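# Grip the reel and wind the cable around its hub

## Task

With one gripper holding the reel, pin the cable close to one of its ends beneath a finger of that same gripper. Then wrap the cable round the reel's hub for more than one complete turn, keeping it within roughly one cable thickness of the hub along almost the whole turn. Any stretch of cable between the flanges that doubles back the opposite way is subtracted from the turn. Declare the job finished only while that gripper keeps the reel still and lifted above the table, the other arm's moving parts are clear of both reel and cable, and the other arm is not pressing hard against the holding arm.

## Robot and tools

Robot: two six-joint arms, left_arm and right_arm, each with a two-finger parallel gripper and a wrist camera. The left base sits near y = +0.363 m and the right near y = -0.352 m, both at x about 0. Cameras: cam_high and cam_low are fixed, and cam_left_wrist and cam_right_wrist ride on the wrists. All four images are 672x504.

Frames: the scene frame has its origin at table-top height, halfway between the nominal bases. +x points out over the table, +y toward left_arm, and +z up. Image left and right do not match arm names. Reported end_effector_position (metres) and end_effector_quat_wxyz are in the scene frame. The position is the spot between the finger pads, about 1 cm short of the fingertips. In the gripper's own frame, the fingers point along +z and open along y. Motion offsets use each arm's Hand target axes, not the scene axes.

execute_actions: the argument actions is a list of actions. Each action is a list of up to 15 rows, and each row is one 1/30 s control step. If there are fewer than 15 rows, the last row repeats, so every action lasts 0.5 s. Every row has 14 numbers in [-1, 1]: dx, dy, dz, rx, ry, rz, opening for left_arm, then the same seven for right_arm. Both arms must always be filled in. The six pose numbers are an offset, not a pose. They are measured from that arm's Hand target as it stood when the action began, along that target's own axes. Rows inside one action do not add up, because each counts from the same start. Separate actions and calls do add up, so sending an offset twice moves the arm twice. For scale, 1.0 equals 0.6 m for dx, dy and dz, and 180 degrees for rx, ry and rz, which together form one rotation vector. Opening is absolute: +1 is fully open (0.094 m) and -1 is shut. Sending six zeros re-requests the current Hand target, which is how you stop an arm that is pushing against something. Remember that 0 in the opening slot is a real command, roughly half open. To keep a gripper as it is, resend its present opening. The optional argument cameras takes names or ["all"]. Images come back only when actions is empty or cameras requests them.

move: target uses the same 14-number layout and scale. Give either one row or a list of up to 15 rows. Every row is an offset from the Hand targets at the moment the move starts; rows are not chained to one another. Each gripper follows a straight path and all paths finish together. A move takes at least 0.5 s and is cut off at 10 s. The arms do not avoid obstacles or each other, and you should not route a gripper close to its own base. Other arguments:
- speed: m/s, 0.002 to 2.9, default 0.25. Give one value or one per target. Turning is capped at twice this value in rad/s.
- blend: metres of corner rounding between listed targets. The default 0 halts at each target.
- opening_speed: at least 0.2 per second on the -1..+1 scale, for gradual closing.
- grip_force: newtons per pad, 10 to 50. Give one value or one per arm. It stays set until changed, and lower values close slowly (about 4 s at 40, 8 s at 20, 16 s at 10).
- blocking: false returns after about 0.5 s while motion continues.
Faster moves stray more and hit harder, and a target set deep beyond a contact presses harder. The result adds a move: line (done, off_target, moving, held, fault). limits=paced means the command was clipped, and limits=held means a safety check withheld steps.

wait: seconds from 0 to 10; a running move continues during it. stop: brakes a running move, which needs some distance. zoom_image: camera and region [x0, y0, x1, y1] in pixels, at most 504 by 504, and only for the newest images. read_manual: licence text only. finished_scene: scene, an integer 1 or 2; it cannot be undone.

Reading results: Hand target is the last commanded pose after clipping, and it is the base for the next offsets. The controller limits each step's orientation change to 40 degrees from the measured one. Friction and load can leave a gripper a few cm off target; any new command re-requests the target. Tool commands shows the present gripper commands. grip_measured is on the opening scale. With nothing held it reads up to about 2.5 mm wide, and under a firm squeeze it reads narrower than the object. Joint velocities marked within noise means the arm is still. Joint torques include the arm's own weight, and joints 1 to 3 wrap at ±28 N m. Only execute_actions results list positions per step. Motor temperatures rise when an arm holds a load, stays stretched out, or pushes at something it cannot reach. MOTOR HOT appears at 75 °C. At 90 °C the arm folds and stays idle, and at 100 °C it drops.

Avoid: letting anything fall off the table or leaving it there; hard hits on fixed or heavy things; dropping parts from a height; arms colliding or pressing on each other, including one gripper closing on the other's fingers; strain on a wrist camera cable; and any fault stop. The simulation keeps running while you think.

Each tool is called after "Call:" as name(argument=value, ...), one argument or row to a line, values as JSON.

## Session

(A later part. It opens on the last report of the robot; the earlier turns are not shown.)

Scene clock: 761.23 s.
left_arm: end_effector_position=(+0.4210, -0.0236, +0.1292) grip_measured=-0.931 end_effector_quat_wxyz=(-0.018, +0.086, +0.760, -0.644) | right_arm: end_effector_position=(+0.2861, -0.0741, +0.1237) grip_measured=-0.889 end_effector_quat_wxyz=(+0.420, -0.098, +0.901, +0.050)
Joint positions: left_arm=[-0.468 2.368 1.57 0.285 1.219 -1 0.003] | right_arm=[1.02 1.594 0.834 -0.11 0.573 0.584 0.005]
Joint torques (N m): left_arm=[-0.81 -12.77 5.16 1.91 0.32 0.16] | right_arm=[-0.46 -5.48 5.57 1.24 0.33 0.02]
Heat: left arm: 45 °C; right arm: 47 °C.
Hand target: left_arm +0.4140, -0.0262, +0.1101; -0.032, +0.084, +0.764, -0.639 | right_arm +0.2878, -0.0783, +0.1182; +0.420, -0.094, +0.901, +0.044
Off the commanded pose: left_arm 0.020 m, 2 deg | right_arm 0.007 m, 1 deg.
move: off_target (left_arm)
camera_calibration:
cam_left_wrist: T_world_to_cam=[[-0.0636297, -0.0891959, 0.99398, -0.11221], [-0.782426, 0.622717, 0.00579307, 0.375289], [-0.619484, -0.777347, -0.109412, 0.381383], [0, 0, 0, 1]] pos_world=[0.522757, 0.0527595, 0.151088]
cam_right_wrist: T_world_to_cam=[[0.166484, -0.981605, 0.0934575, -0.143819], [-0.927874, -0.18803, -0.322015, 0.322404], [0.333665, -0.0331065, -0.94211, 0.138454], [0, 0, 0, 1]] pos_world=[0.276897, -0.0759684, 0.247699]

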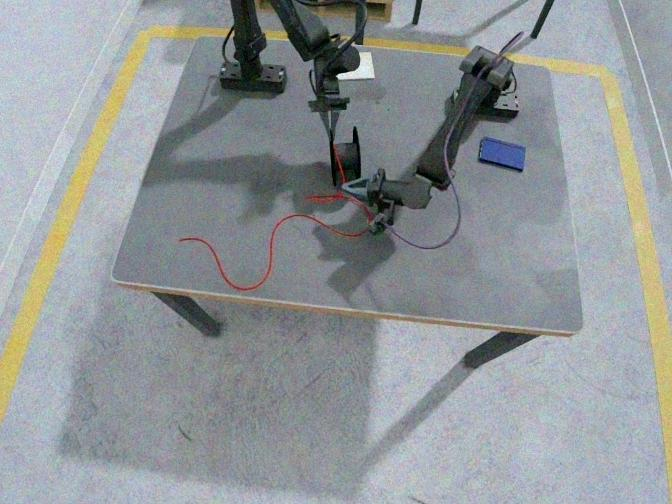

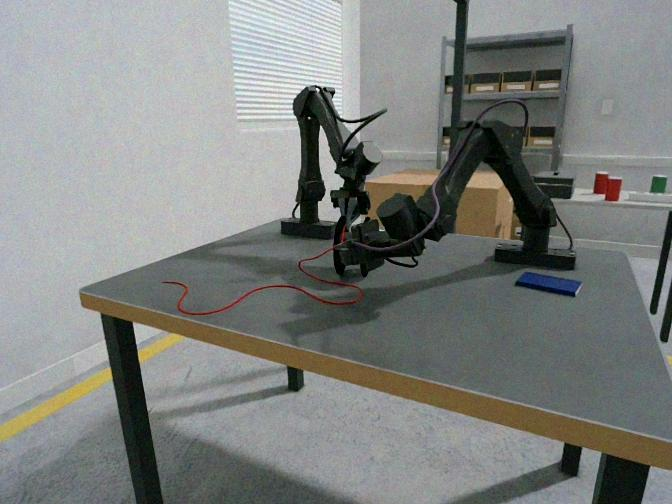

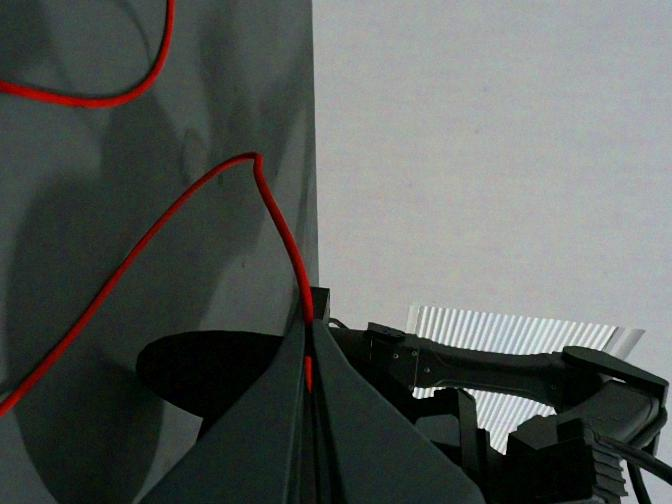

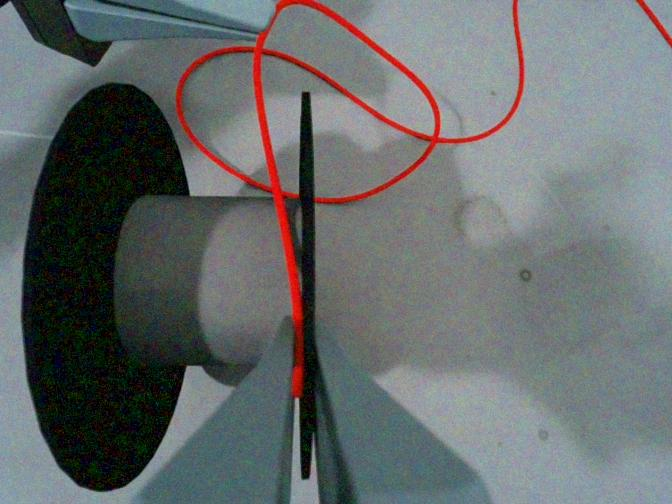

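Call:
move(
  target=[
    [0,0,0,0,0,0,-0.5,0,0,0,0,0,0,-1],
    [0,0,-0.2,0,0,0,-0.4,0,0,0,0,0,0,-1],
  ],
  opening_speed=0.8,
  speed=0.15,
  cameras=["all"],
)

Scene clock: 931.37 s.
left_arm: end_effector_position=(+0.4311, +0.0921, +0.1380) grip_measured=-0.402 end_effector_quat_wxyz=(-0.025, +0.081, +0.768, -0.635) | right_arm: end_effector_position=(+0.2861, -0.0741, +0.1237) grip_measured=-0.889 end_effector_quat_wxyz=(+0.420, -0.098, +0.901, +0.050)
Joint positions: left_arm=[-0.229 2.326 1.693 -0.605 1.366 -0.274 0.028] | right_arm=[1.02 1.594 0.834 -0.11 0.573 0.584 0.005]
Joint torques (N m): left_arm=[-0.14 -11.85 7.99 1.05 0.73 0.17] | right_arm=[-0.65 -5.45 5.65 1.23 0.33 0]
Motor temperatures (°C): left_arm=[30 47 39 42 28 27 31] | right_arm=[27 32 46 42 29 28 30]
Heat: left arm: 47 °C; right arm: 46 °C.
Hand target: left_arm +0.4327, +0.0903, +0.1319; -0.031, +0.084, +0.764, -0.639 | right_arm +0.2878, -0.0783, +0.1182; +0.420, -0.094, +0.901, +0.044
Off the commanded pose: left_arm 0.007 m, 1 deg | right_arm 0.007 m, 1 deg.
move: done
camera_calibration:
cam_left_wrist: T_world_to_cam=[[-0.0482632, -0.114869, 0.992208, -0.114056], [-0.782397, 0.621854, 0.0339351, 0.307275], [-0.620907, -0.774663, -0.119886, 0.480365], [0, 0, 0, 1]] pos_world=[0.533168, 0.167939, 0.160329]
cam_right_wrist: T_world_to_cam=[[0.166484, -0.981605, 0.0934575, -0.143819], [-0.927874, -0.18803, -0.322015, 0.322404], [0.333665, -0.0331065, -0.94211, 0.138454], [0, 0, 0, 1]] pos_world=[0.276897, -0.0759684, 0.247699]

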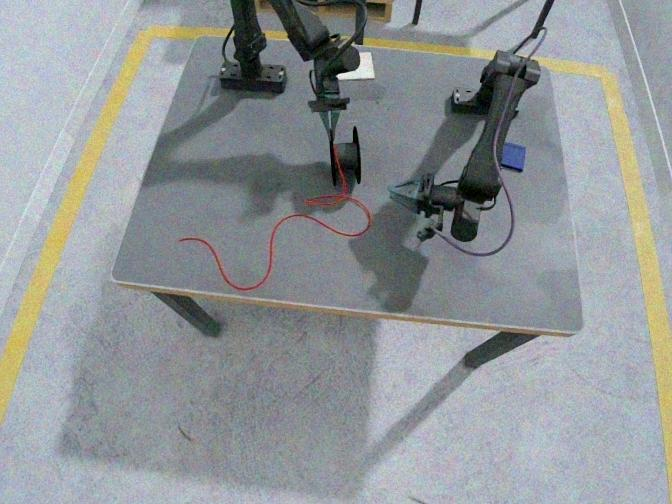

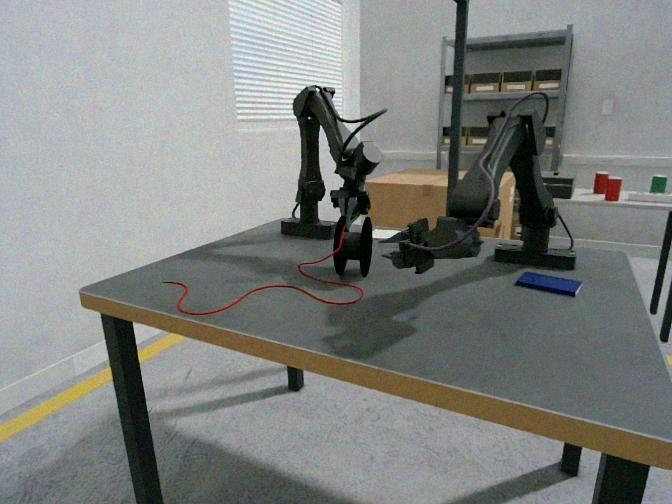

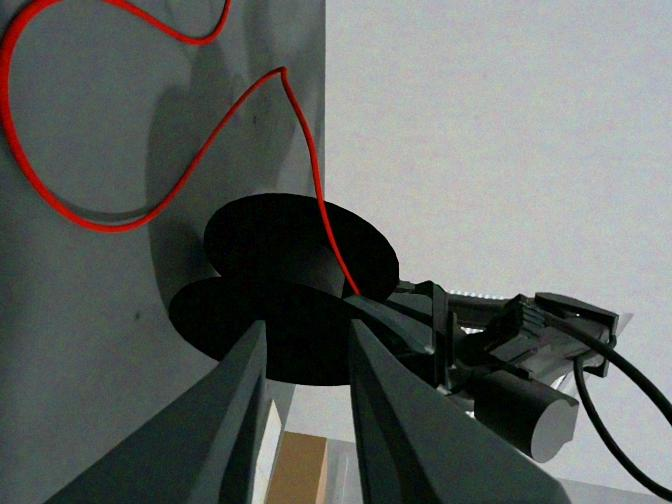

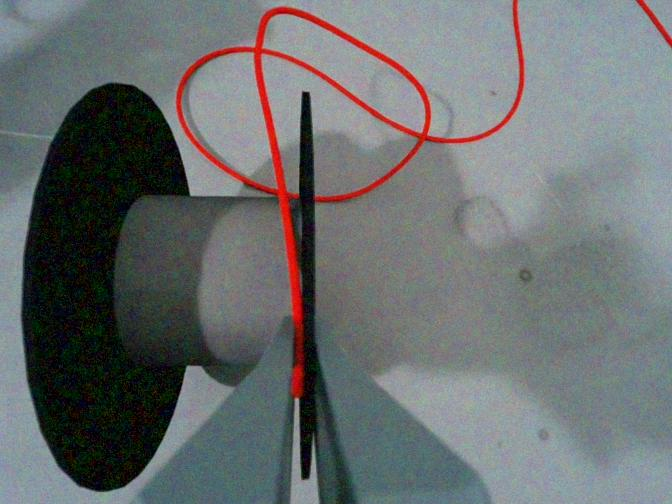

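Call:
move(
  target=[0,0,0,0,0,0,-0.4,-0.388,0.028,-0.184,0,0,0,-1],
  speed=0.12,
  cameras=["all"],
)

Scene clock: 947.70 s.
left_arm: end_effector_position=(+0.4309, +0.0922, +0.1380) grip_measured=-0.402 end_effector_quat_wxyz=(-0.026, +0.081, +0.768, -0.635) | right_arm: end_effector_position=(+0.3381, -0.0503, +0.3462) grip_measured=-0.890 end_effector_quat_wxyz=(+0.391, -0.113, +0.913, +0.029)
Joint positions: left_arm=[-0.229 2.326 1.693 -0.608 1.366 -0.272 0.028] | right_arm=[0.921 1.801 2.032 -1.137 0.494 0.495 0.005]
Joint torques (N m): left_arm=[-0.2 -11.79 7.98 1.07 0.74 0.15] | right_arm=[-0.7 -8.38 10.13 1.44 0.4 0.01]
Heat: left arm: 48 °C; right arm: 46 °C.
Hand target: left_arm +0.4327, +0.0903, +0.1319; -0.031, +0.084, +0.764, -0.639 | right_arm +0.3481, -0.0485, +0.3674; +0.420, -0.094, +0.901, +0.044
Off the commanded pose: left_arm 0.007 m, 1 deg | right_arm 0.024 m, 5 deg.
move: off_target (right_arm)
camera_calibration:
cam_left_wrist: T_world_to_cam=[[-0.0476392, -0.115147, 0.992206, -0.114157], [-0.782115, 0.62217, 0.0346516, 0.30673], [-0.621311, -0.774368, -0.119698, 0.480291], [0, 0, 0, 1]] pos_world=[0.53287, 0.167938, 0.160129]
cam_right_wrist: T_world_to_cam=[[0.182611, -0.973034, 0.14092, -0.171462], [-0.942258, -0.214126, -0.257489, 0.428115], [0.28072, -0.0857632, -0.95595, 0.351471], [0, 0, 0, 1]] pos_world=[0.336041, -0.0450249, 0.470386]

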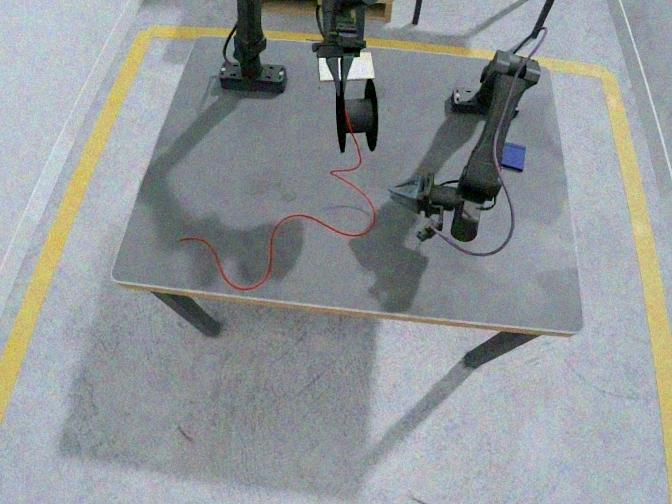

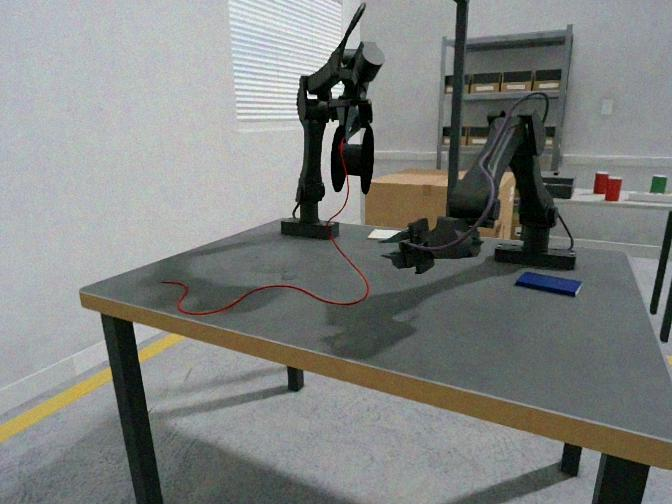

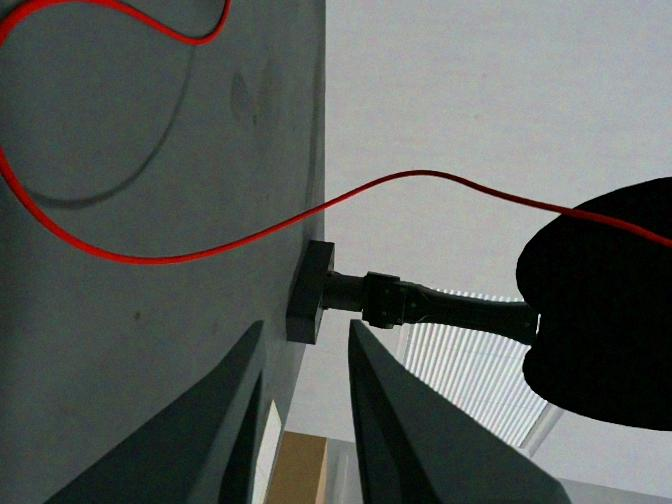

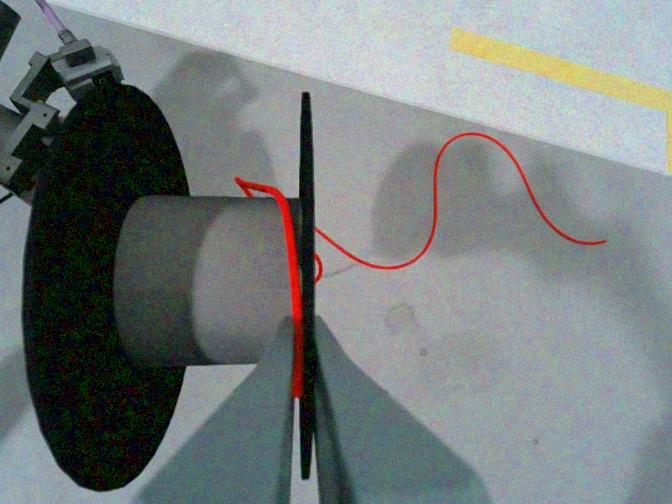

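Call:
move(
  target=[0,0,0,0,0,0,0.2,-0.1047,-0.0017,-0.0772,0,-0.1667,0,-1],
  speed=0.15,
  cameras=["all"],
)

Scene clock: 998.07 s.
left_arm: end_effector_position=(+0.4309, +0.0922, +0.1380) grip_measured=+0.198 end_effector_quat_wxyz=(-0.026, +0.081, +0.768, -0.635) | right_arm: end_effector_position=(+0.3555, -0.0421, +0.4107) grip_measured=-0.890 end_effector_quat_wxyz=(+0.602, -0.117, +0.789, +0.039)
Joint positions: left_arm=[-0.229 2.326 1.693 -0.608 1.366 -0.272 0.056] | right_arm=[0.975 1.58 1.606 -0.396 0.724 0.169 0.005]
Joint torques (N m): left_arm=[-0.14 -11.77 8.01 1.04 0.73 0.18] | right_arm=[0.38 -10.5 7.21 2.22 0.46 0.03]
Heat: left arm: 49 °C; right arm: 47 °C.
Hand target: left_arm +0.4327, +0.0903, +0.1319; -0.031, +0.084, +0.764, -0.639 | right_arm +0.3530, -0.0485, +0.4454; +0.639, -0.080, +0.762, +0.067
Off the commanded pose: left_arm 0.007 m, 1 deg | right_arm 0.035 m, 7 deg.
move: off_target (right_arm)
camera_calibration:
cam_left_wrist: T_world_to_cam=[[-0.0480041, -0.115102, 0.992193, -0.114068], [-0.782104, 0.622201, 0.0343402, 0.306766], [-0.621296, -0.77435, -0.11989, 0.480323], [0, 0, 0, 1]] pos_world=[0.532869, 0.167938, 0.160229]
cam_right_wrist: T_world_to_cam=[[0.140686, -0.978566, 0.150383, -0.164825], [-0.702602, -0.205697, -0.681205, 0.552035], [0.697537, -0.00982347, -0.716481, 0.165803], [0, 0, 0, 1]] pos_world=[0.295396, -0.0461117, 0.51963]

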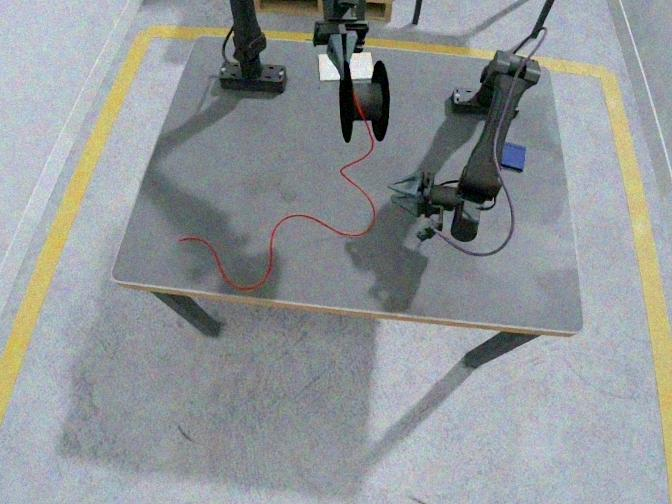

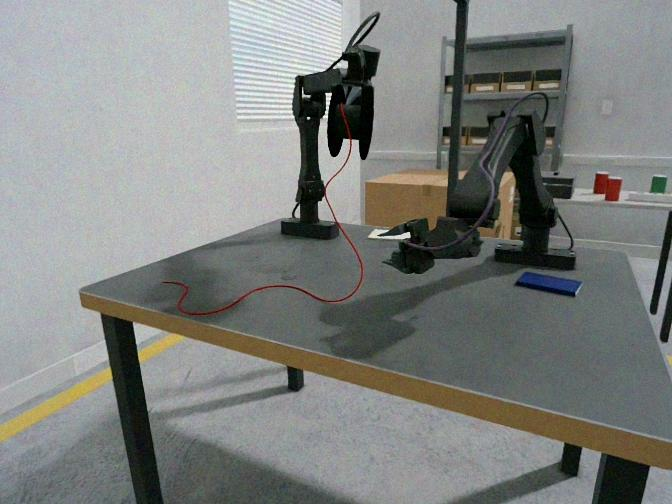

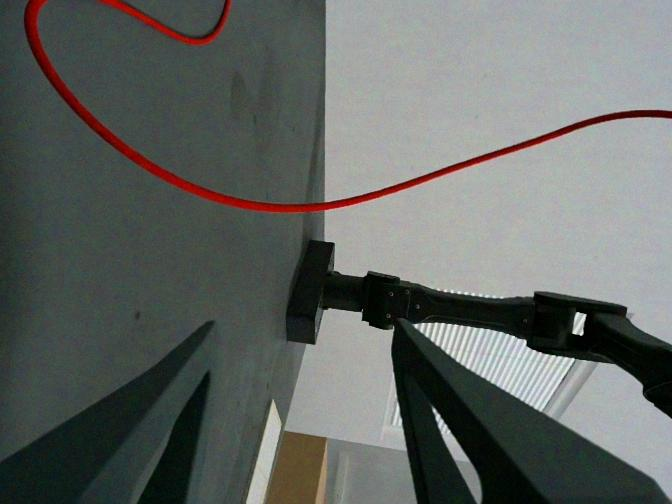

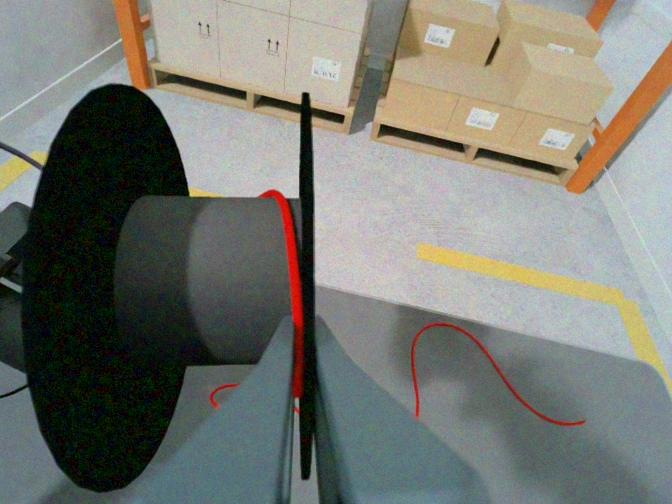

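Call:
zoom_image(
  camera="cam_high",
  region=[250, 50, 450, 250],
)

Call:
zoom_image(
  camera="cam_low",
  region=[250, 80, 450, 310],
)

Scaled by 2.520 from the camera's 672x504 image, which has a finer 960x720 frame.

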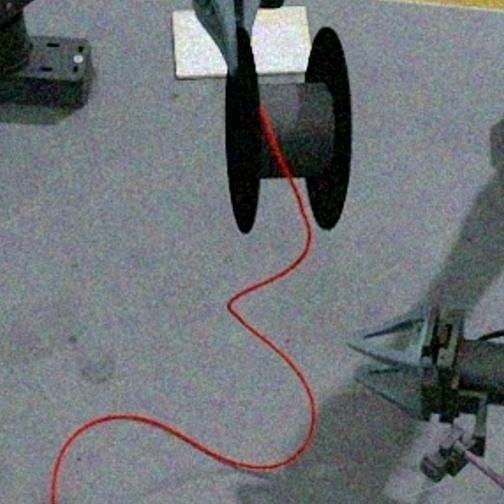

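Scaled by 2.191 from the camera's 672x504 image, which has a finer 960x720 frame.

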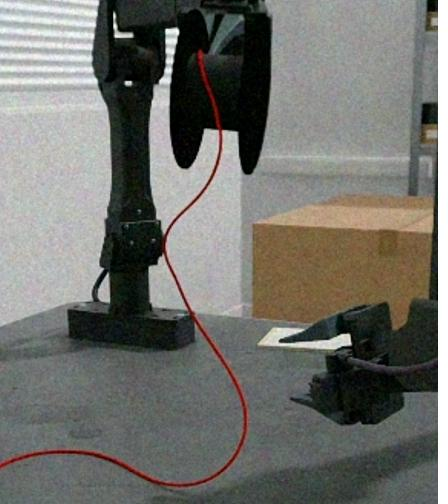

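Call:
move(
  target=[0.0045,-0.0503,-0.0778,-0.1306,0.0637,0.4546,0.3,0,0,0,0,0,0,-1],
  speed=0.2,
  cameras=["all"],
)

Scene clock: 1097.17 s.
left_arm: end_effector_position=(+0.4367, +0.1286, +0.1615) grip_measured=+0.298 end_effector_quat_wxyz=(+0.326, +0.619, +0.629, -0.339) | right_arm: end_effector_position=(+0.3555, -0.0420, +0.4110) grip_measured=-0.890 end_effector_quat_wxyz=(+0.603, -0.117, +0.788, +0.039)
Joint positions: left_arm=[-0.213 2.167 1.8 -0.938 0.955 1.221 0.061] | right_arm=[0.975 1.58 1.606 -0.394 0.724 0.168 0.005]
Joint torques (N m): left_arm=[0.57 -15.76 5.14 1.16 0.65 0.12] | right_arm=[0.39 -10.51 7.34 2.22 0.42 0.03]
Motor temperatures (°C): left_arm=[29 49 43 35 30 27 28] | right_arm=[27 40 46 62 29 28 31]
Heat: left arm: 49 °C; right arm: 62 °C.
Hand target: left_arm +0.4346, +0.1310, +0.1699; +0.338, +0.621, +0.621, -0.338 | right_arm +0.3530, -0.0485, +0.4453; +0.639, -0.080, +0.762, +0.067
Off the commanded pose: left_arm 0.009 m, 2 deg | right_arm 0.035 m, 7 deg.
move: off_target (right_arm)
camera_calibration:
cam_left_wrist: T_world_to_cam=[[-0.995108, 0.0380498, 0.091172, 0.406519], [-0.00603936, 0.8977, -0.440565, -0.00973056], [-0.0986085, -0.43896, -0.893079, 0.368432], [0, 0, 0, 1]] pos_world=[0.440802, 0.154994, 0.287689]
cam_right_wrist: T_world_to_cam=[[0.140764, -0.978572, 0.150273, -0.164806], [-0.70203, -0.205684, -0.681798, 0.552244], [0.698097, -0.00952331, -0.71594, 0.165442], [0, 0, 0, 1]] pos_world=[0.295396, -0.0461113, 0.519731]

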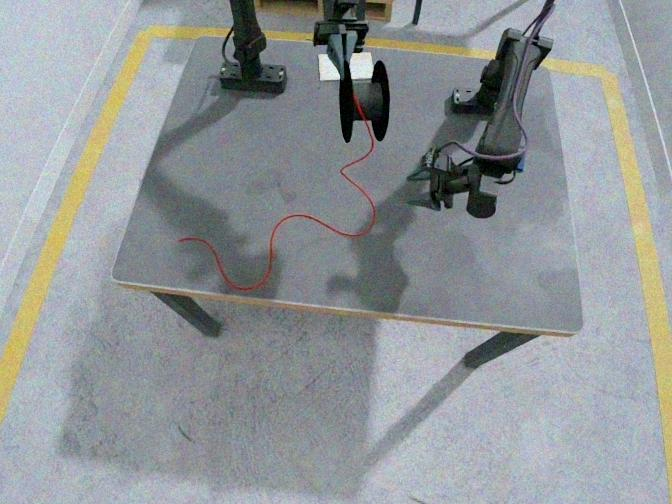

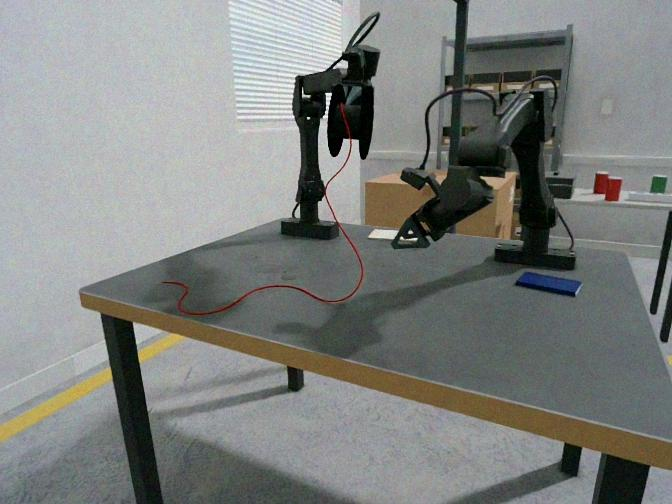

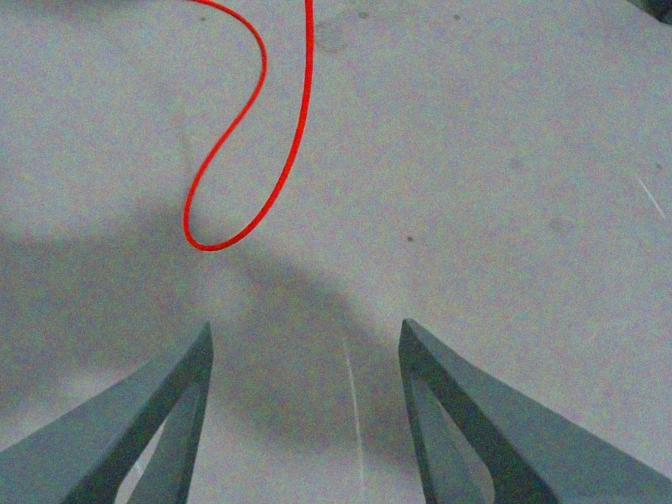

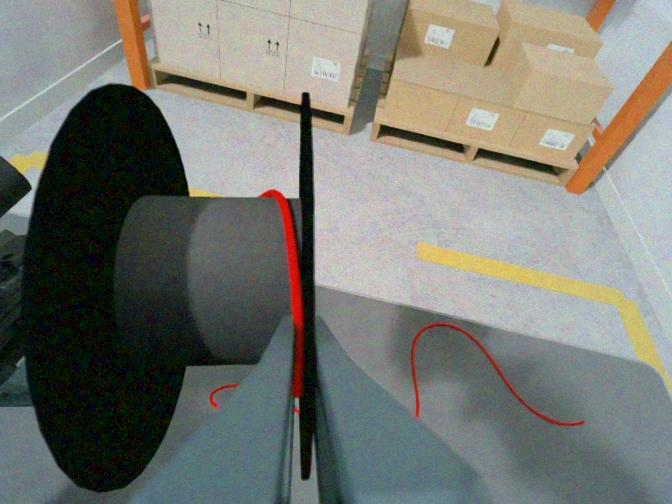

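Call:
move(
  target=[-0.0478,0.0098,0.1768,0,0,0,0.3,0,0,0,0,0,0,-1],
  speed=0.2,
  cameras=["cam_left_wrist"],
)

Scene clock: 1112.90 s.
left_arm: end_effector_position=(+0.4382, +0.0257, +0.1432) grip_measured=+0.298 end_effector_quat_wxyz=(+0.341, +0.625, +0.619, -0.332) | right_arm: end_effector_position=(+0.3555, -0.0420, +0.4110) grip_measured=-0.890 end_effector_quat_wxyz=(+0.603, -0.117, +0.788, +0.039)
Joint positions: left_arm=[-0.43 2.229 1.786 -0.569 0.87 0.903 0.061] | right_arm=[0.975 1.58 1.606 -0.394 0.724 0.168 0.005]
Joint torques (N m): left_arm=[0.43 -12.77 7.13 1.65 0.54 0] | right_arm=[0.59 -10.55 7.36 2.27 0.39 0.08]
Motor temperatures (°C): left_arm=[29 52 41 35 30 27 28] | right_arm=[27 41 46 64 29 28 31]
Heat: left arm: 52 °C; right arm: 64 °C.
Hand target: left_arm +0.4404, +0.0263, +0.1364; +0.338, +0.621, +0.621, -0.338 | right_arm +0.3530, -0.0485, +0.4453; +0.639, -0.080, +0.762, +0.067
Off the commanded pose: left_arm 0.007 m, 1 deg | right_arm 0.035 m, 7 deg.
move: off_target (right_arm)
camera_calibration:
cam_left_wrist: T_world_to_cam=[[-0.997673, 0.0436001, 0.0524212, 0.420063], [0.015233, 0.891926, -0.451925, 0.0669698], [-0.0664598, -0.450075, -0.890514, 0.292989], [0, 0, 0, 1]] pos_world=[0.437537, 0.0538201, 0.269156]
Images, in order (width x height): cam_left_wrist 672x504.

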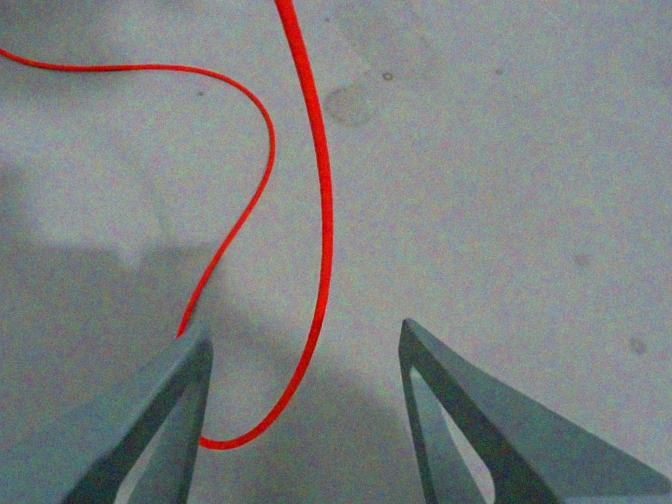

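Call:
zoom_image(
  camera="cam_left_wrist",
  region=[230, 230, 400, 400],
)

Scaled by 2.965 from the camera's 672x504 image, which has a finer 960x720 frame.

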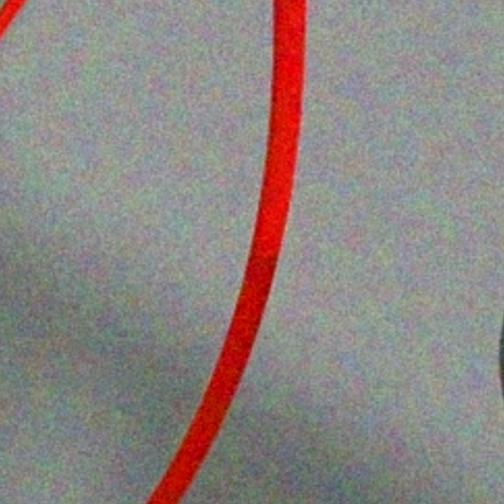

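Call:
move(
  target=[
    [0,-0.008,0.06,0,0,0,0.3,0,0,0,0,0,0,-1],
    [0,-0.008,0.06,0,0,0,-1,0,0,0,0,0,0,-1],
  ],
  speed=0.12,
  opening_speed=1.0,
  cameras=["cam_left_wrist"],
)

Scene clock: 1134.23 s.
left_arm: end_effector_position=(+0.4389, -0.0046, +0.1352) grip_measured=-0.940 end_effector_quat_wxyz=(+0.354, +0.625, +0.614, -0.328) | right_arm: end_effector_position=(+0.3555, -0.0420, +0.4110) grip_measured=-0.890 end_effector_quat_wxyz=(+0.603, -0.117, +0.788, +0.039)
Joint positions: left_arm=[-0.487 2.262 1.786 -0.447 0.837 0.822 0.003] | right_arm=[0.975 1.58 1.606 -0.394 0.724 0.168 0.005]
Joint torques (N m): left_arm=[0.09 -12.31 5.68 1.75 0.49 -0.02] | right_arm=[0.47 -10.59 7.39 2.22 0.44 0.07]
Motor temperatures (°C): left_arm=[29 51 41 37 30 27 28] | right_arm=[27 41 46 66 29 28 31]
Heat: left arm: 51 °C; right arm: 66 °C.
Hand target: left_arm +0.4357, -0.0038, +0.1167; +0.338, +0.621, +0.621, -0.338 | right_arm +0.3530, -0.0485, +0.4453; +0.639, -0.080, +0.762, +0.067
Off the commanded pose: left_arm 0.019 m, 2 deg | right_arm 0.035 m, 7 deg.
move: off_target (left_arm, right_arm); target 2's new opening was sent with left_arm's hand 0.019 m and 2 deg from that target
camera_calibration:
cam_left_wrist: T_world_to_cam=[[-0.998821, 0.0391891, 0.0286551, 0.426216], [0.0214318, 0.88555, -0.464049, 0.0892603], [-0.0435612, -0.462887, -0.885346, 0.261385], [0, 0, 0, 1]] pos_world=[0.435186, 0.0252441, 0.260624]
Images, in order (width x height): cam_left_wrist 672x504.

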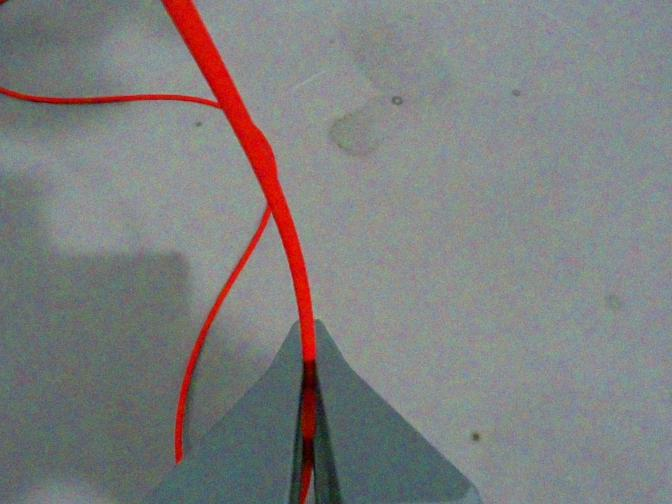

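Call:
move(
  target=[-0.0597,-0.2978,0.0085,0,0,-0.25,-1,0.0558,0.0038,0.0607,0.0154,0.1446,0.0066,-1],
  speed=0.12,
  cameras=["all"],
)

Scene clock: 1164.37 s.
left_arm: end_effector_position=(+0.2603, -0.0291, +0.1407) grip_measured=-0.940 end_effector_quat_wxyz=(+0.177, +0.334, +0.814, -0.441) | right_arm: end_effector_position=(+0.3726, -0.0403, +0.3877) grip_measured=-0.890 end_effector_quat_wxyz=(+0.425, -0.099, +0.899, +0.019)
Joint positions: left_arm=[-0.783 1.771 1.062 -0.052 0.653 -0.275 0.003] | right_arm=[0.892 2.019 2.477 -1.296 0.541 0.456 0.005]
Joint torques (N m): left_arm=[-0.39 -11.81 5.19 2.02 0.21 0.01] | right_arm=[-0.81 -9.26 9.78 1.55 0.47 0.26]
Motor temperatures (°C): left_arm=[29 49 40 37 29 27 29] | right_arm=[27 41 46 66 29 28 31]
Heat: left arm: 49 °C; right arm: 66 °C.
Hand target: left_arm +0.2569, -0.0275, +0.1440; +0.183, +0.337, +0.812, -0.441 | right_arm +0.3819, -0.0400, +0.4060; +0.452, -0.070, +0.888, +0.036
Off the commanded pose: left_arm 0.005 m, 1 deg | right_arm 0.021 m, 5 deg.
move: off_target (right_arm)
camera_calibration:
cam_left_wrist: T_world_to_cam=[[-0.673146, -0.338501, 0.657489, 0.0644236], [-0.61011, 0.756635, -0.235093, 0.24576], [-0.4179, -0.559393, -0.715848, 0.317911], [0, 0, 0, 1]] pos_world=[0.326162, 0.0136941, 0.242995]
cam_right_wrist: T_world_to_cam=[[0.139418, -0.9786, 0.151342, -0.161988], [-0.926773, -0.182784, -0.32815, 0.496253], [0.34879, -0.0945094, -0.932423, 0.347517], [0, 0, 0, 1]] pos_world=[0.361287, -0.0349712, 0.511394]

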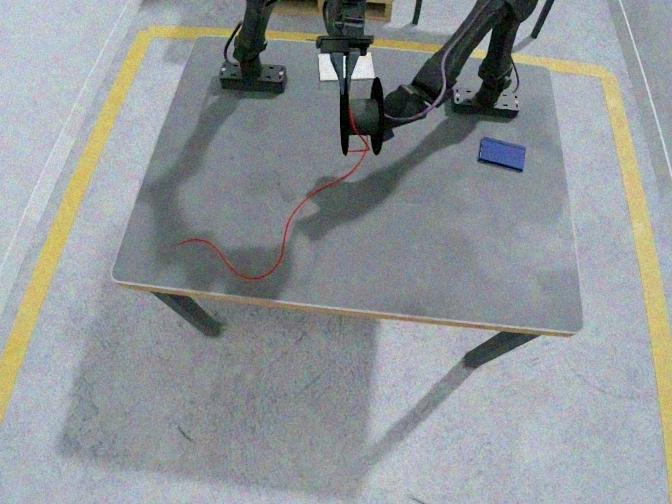

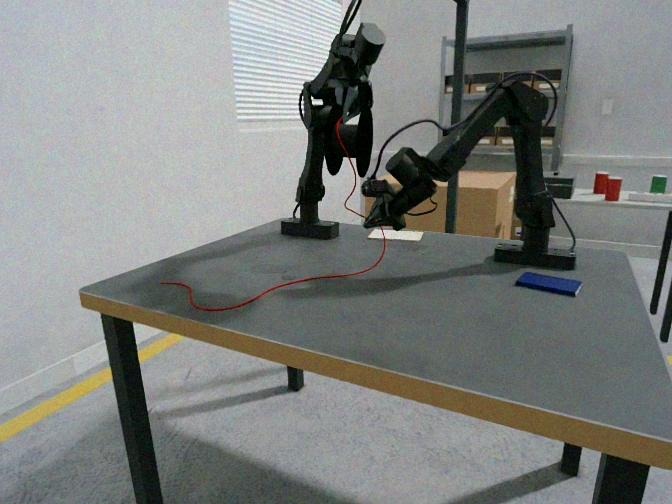

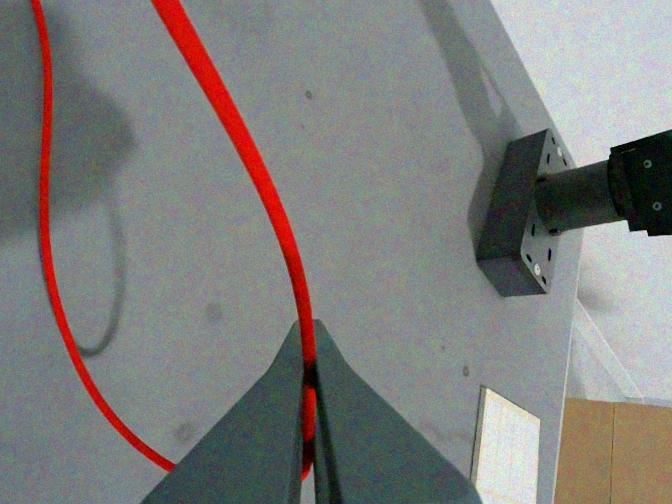

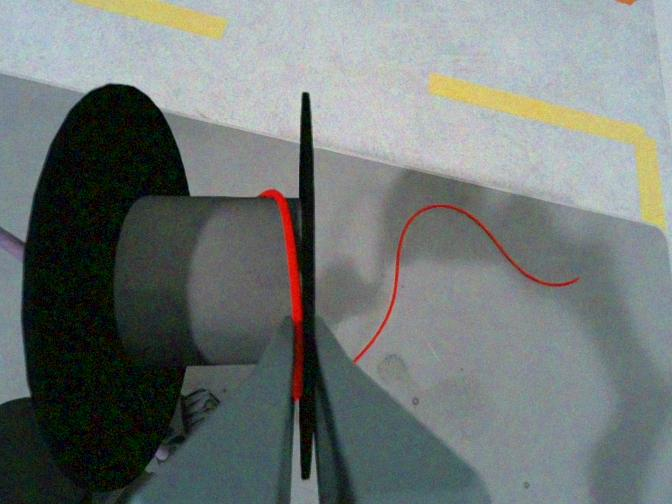

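Call:
zoom_image(
  camera="cam_low",
  region=[290, 90, 430, 270],
)

Call:
zoom_image(
  camera="cam_high",
  region=[300, 60, 440, 200],
)

Scaled by 2.800 from the camera's 672x504 image, which has a finer 960x720 frame.

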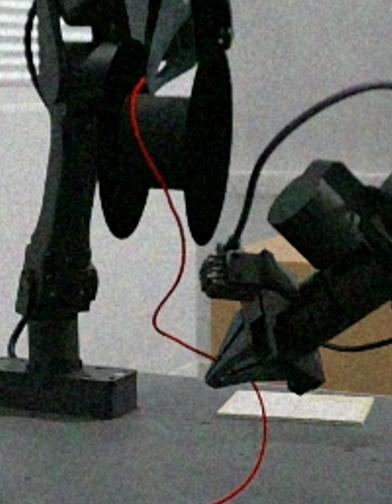

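Scaled by 3.600 from the camera's 672x504 image, which has a finer 960x720 frame.

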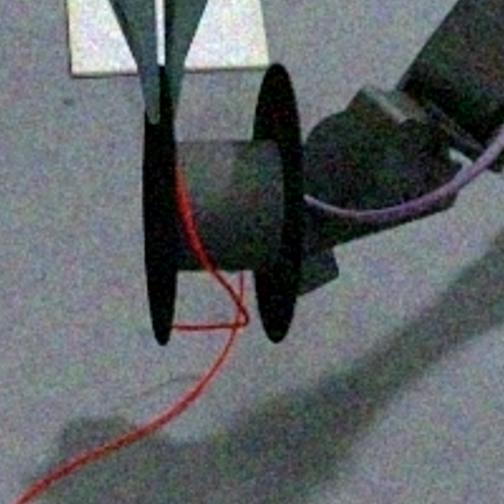

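Call:
move(
  target=[-0.0165,-0.2672,-0.1918,0.0947,-0.0393,-0.2474,-1,0,0,0,0,0,0,-1],
  speed=0.12,
  cameras=["all"],
)

Scene clock: 1186.73 s.
left_arm: end_effector_position=(+0.1539, +0.0012, +0.3135) grip_measured=-0.940 end_effector_quat_wxyz=(+0.001, +0.004, +0.790, -0.613) | right_arm: end_effector_position=(+0.3723, -0.0403, +0.3873) grip_measured=-0.890 end_effector_quat_wxyz=(+0.425, -0.099, +0.900, +0.019)
Joint positions: left_arm=[-0.934 1.169 0.903 -0.046 0.633 -1.376 0.003] | right_arm=[0.892 2.019 2.477 -1.298 0.54 0.456 0.005]
Joint torques (N m): left_arm=[-0.62 -5.63 5.93 2.25 0.03 0] | right_arm=[-0.58 -9.31 9.63 1.5 0.44 0.28]
Motor temperatures (°C): left_arm=[29 47 39 40 29 27 30] | right_arm=[27 39 47 60 29 28 31]
Heat: left arm: 47 °C; right arm: 60 °C.
Hand target: left_arm +0.1506, +0.0037, +0.3076; +0.000, +0.001, +0.793, -0.609 | right_arm +0.3819, -0.0400, +0.4061; +0.452, -0.070, +0.888, +0.036
Off the commanded pose: left_arm 0.007 m, 1 deg | right_arm 0.021 m, 5 deg.
move: off_target (right_arm)
camera_calibration:
cam_left_wrist: T_world_to_cam=[[0.0268408, -0.176933, 0.983857, -0.32082], [-0.864807, 0.489538, 0.11163, 0.129331], [-0.501386, -0.853842, -0.139874, 0.246755], [0, 0, 0, 1]] pos_world=[0.244177, 0.0906134, 0.335718]
cam_right_wrist: T_world_to_cam=[[0.140173, -0.978469, 0.151495, -0.162274], [-0.927228, -0.183388, -0.326523, 0.495372], [0.347275, -0.0947008, -0.932969, 0.348091], [0, 0, 0, 1]] pos_world=[0.361186, -0.0349708, 0.511092]

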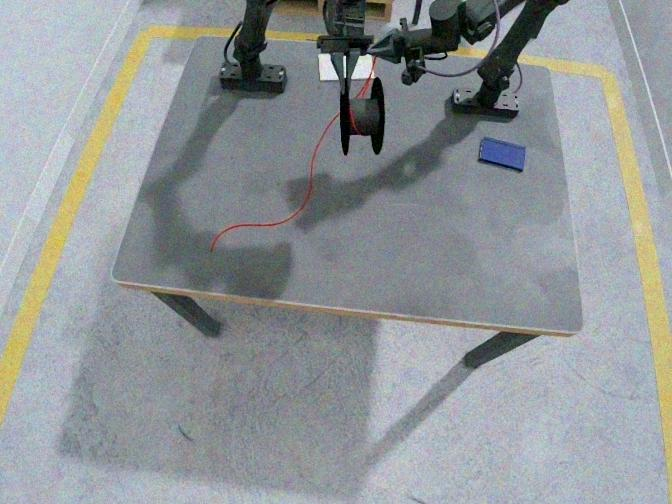

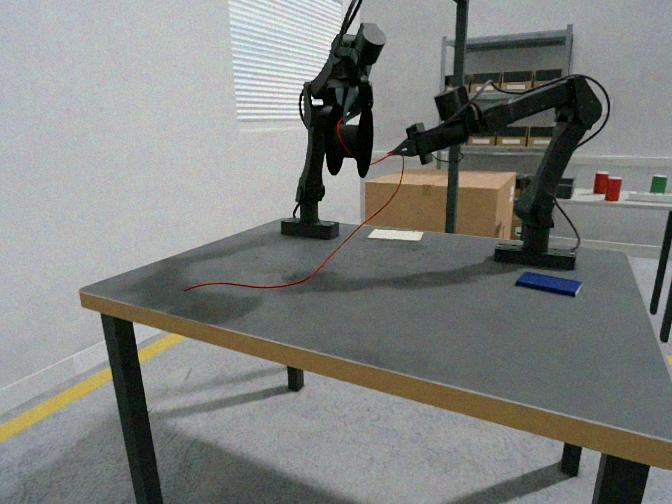

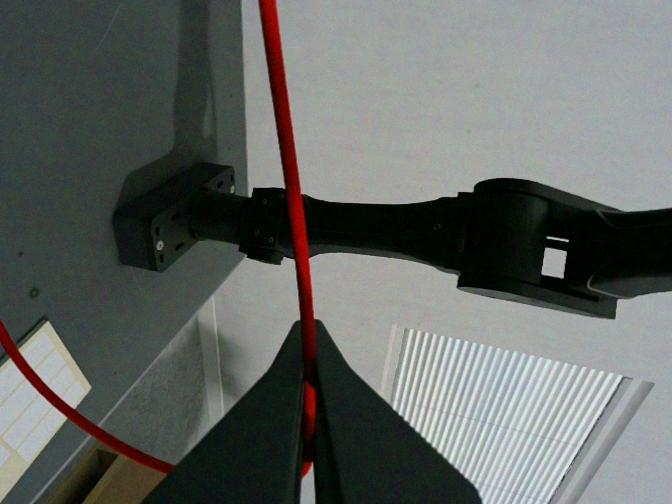

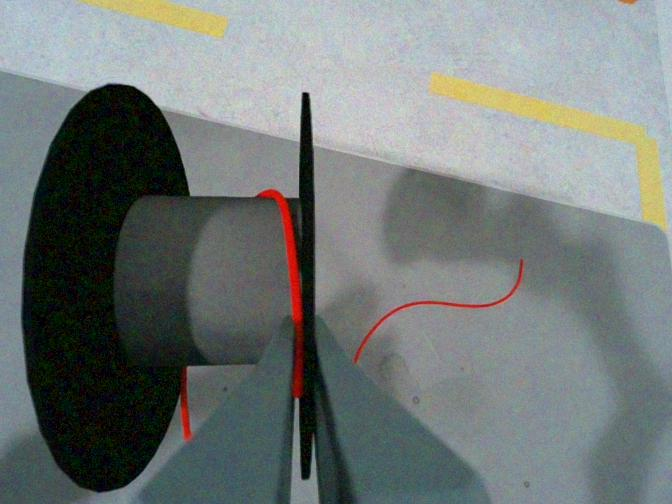

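Call:
zoom_image(
  camera="cam_low",
  region=[300, 90, 430, 200],
)

Scaled by 3.877 from the camera's 672x504 image, which has a finer 960x720 frame.

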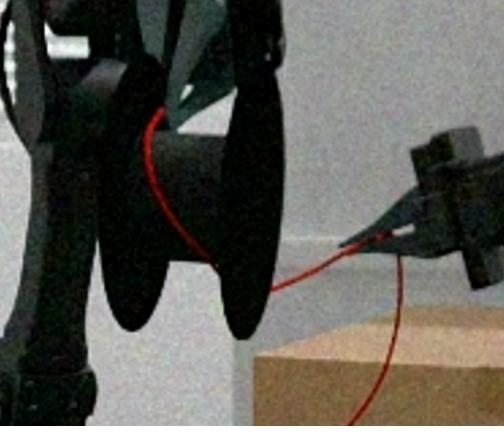

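Call:
move(
  target=[-0.0915,-0.2685,-0.1045,0,0,-0.2222,-1,0,0,0,0,0,0,-1],
  speed=0.12,
  cameras=["all"],
)

Scene clock: 1210.80 s.
left_arm: end_effector_position=(+0.2052, +0.0220, +0.4787) grip_measured=-0.940 end_effector_quat_wxyz=(-0.200, -0.266, +0.745, -0.579) | right_arm: end_effector_position=(+0.3721, -0.0401, +0.3872) grip_measured=-0.890 end_effector_quat_wxyz=(+0.424, -0.099, +0.900, +0.020)
Joint positions: left_arm=[-0.73 1.43 1.801 -0.744 0.813 -1.971 0.003] | right_arm=[0.892 2.019 2.477 -1.298 0.538 0.457 0.005]
Joint torques (N m): left_arm=[0.49 -4.92 8.36 1.93 0.31 -0.03] | right_arm=[-0.77 -9.1 9.43 1.48 0.45 0.26]
Motor temperatures (°C): left_arm=[29 43 40 41 29 27 30] | right_arm=[27 38 47 58 29 28 31]
Heat: left arm: 43 °C; right arm: 58 °C.
Hand target: left_arm +0.2052, +0.0227, +0.4794; -0.208, -0.270, +0.746, -0.573 | right_arm +0.3819, -0.0400, +0.4060; +0.452, -0.070, +0.888, +0.036
Off the commanded pose: left_arm 0.001 m, 1 deg | right_arm 0.021 m, 5 deg.
move: off_target (right_arm)
camera_calibration:
cam_left_wrist: T_world_to_cam=[[0.651914, -0.113027, 0.749822, -0.498681], [-0.682755, 0.342744, 0.645269, -0.144473], [-0.32993, -0.932604, 0.14627, 0.142925], [0, 0, 0, 1]] pos_world=[0.273613, 0.126445, 0.44624]
cam_right_wrist: T_world_to_cam=[[0.141111, -0.97855, 0.15009, -0.161782], [-0.927568, -0.183668, -0.325398, 0.494894], [0.345985, -0.093301, -0.933589, 0.348835], [0, 0, 0, 1]] pos_world=[0.361185, -0.0348684, 0.510988]

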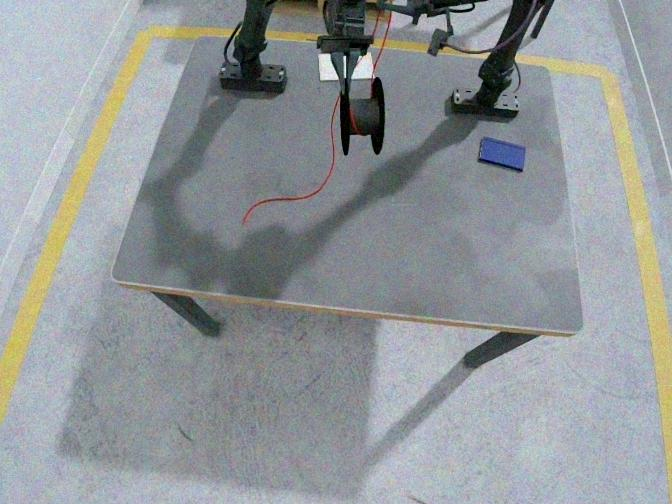

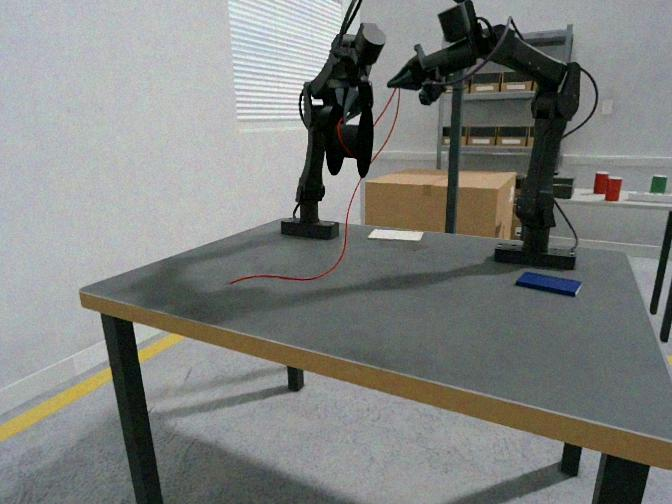

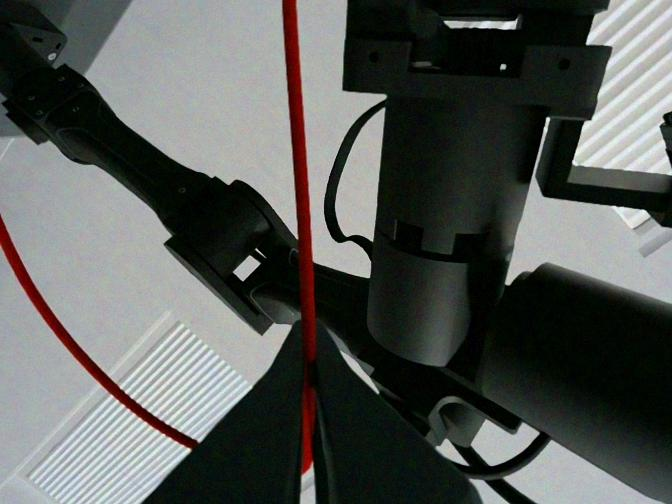

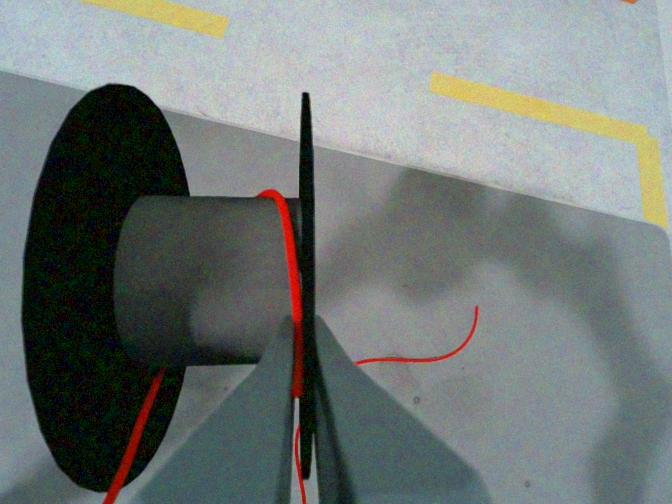

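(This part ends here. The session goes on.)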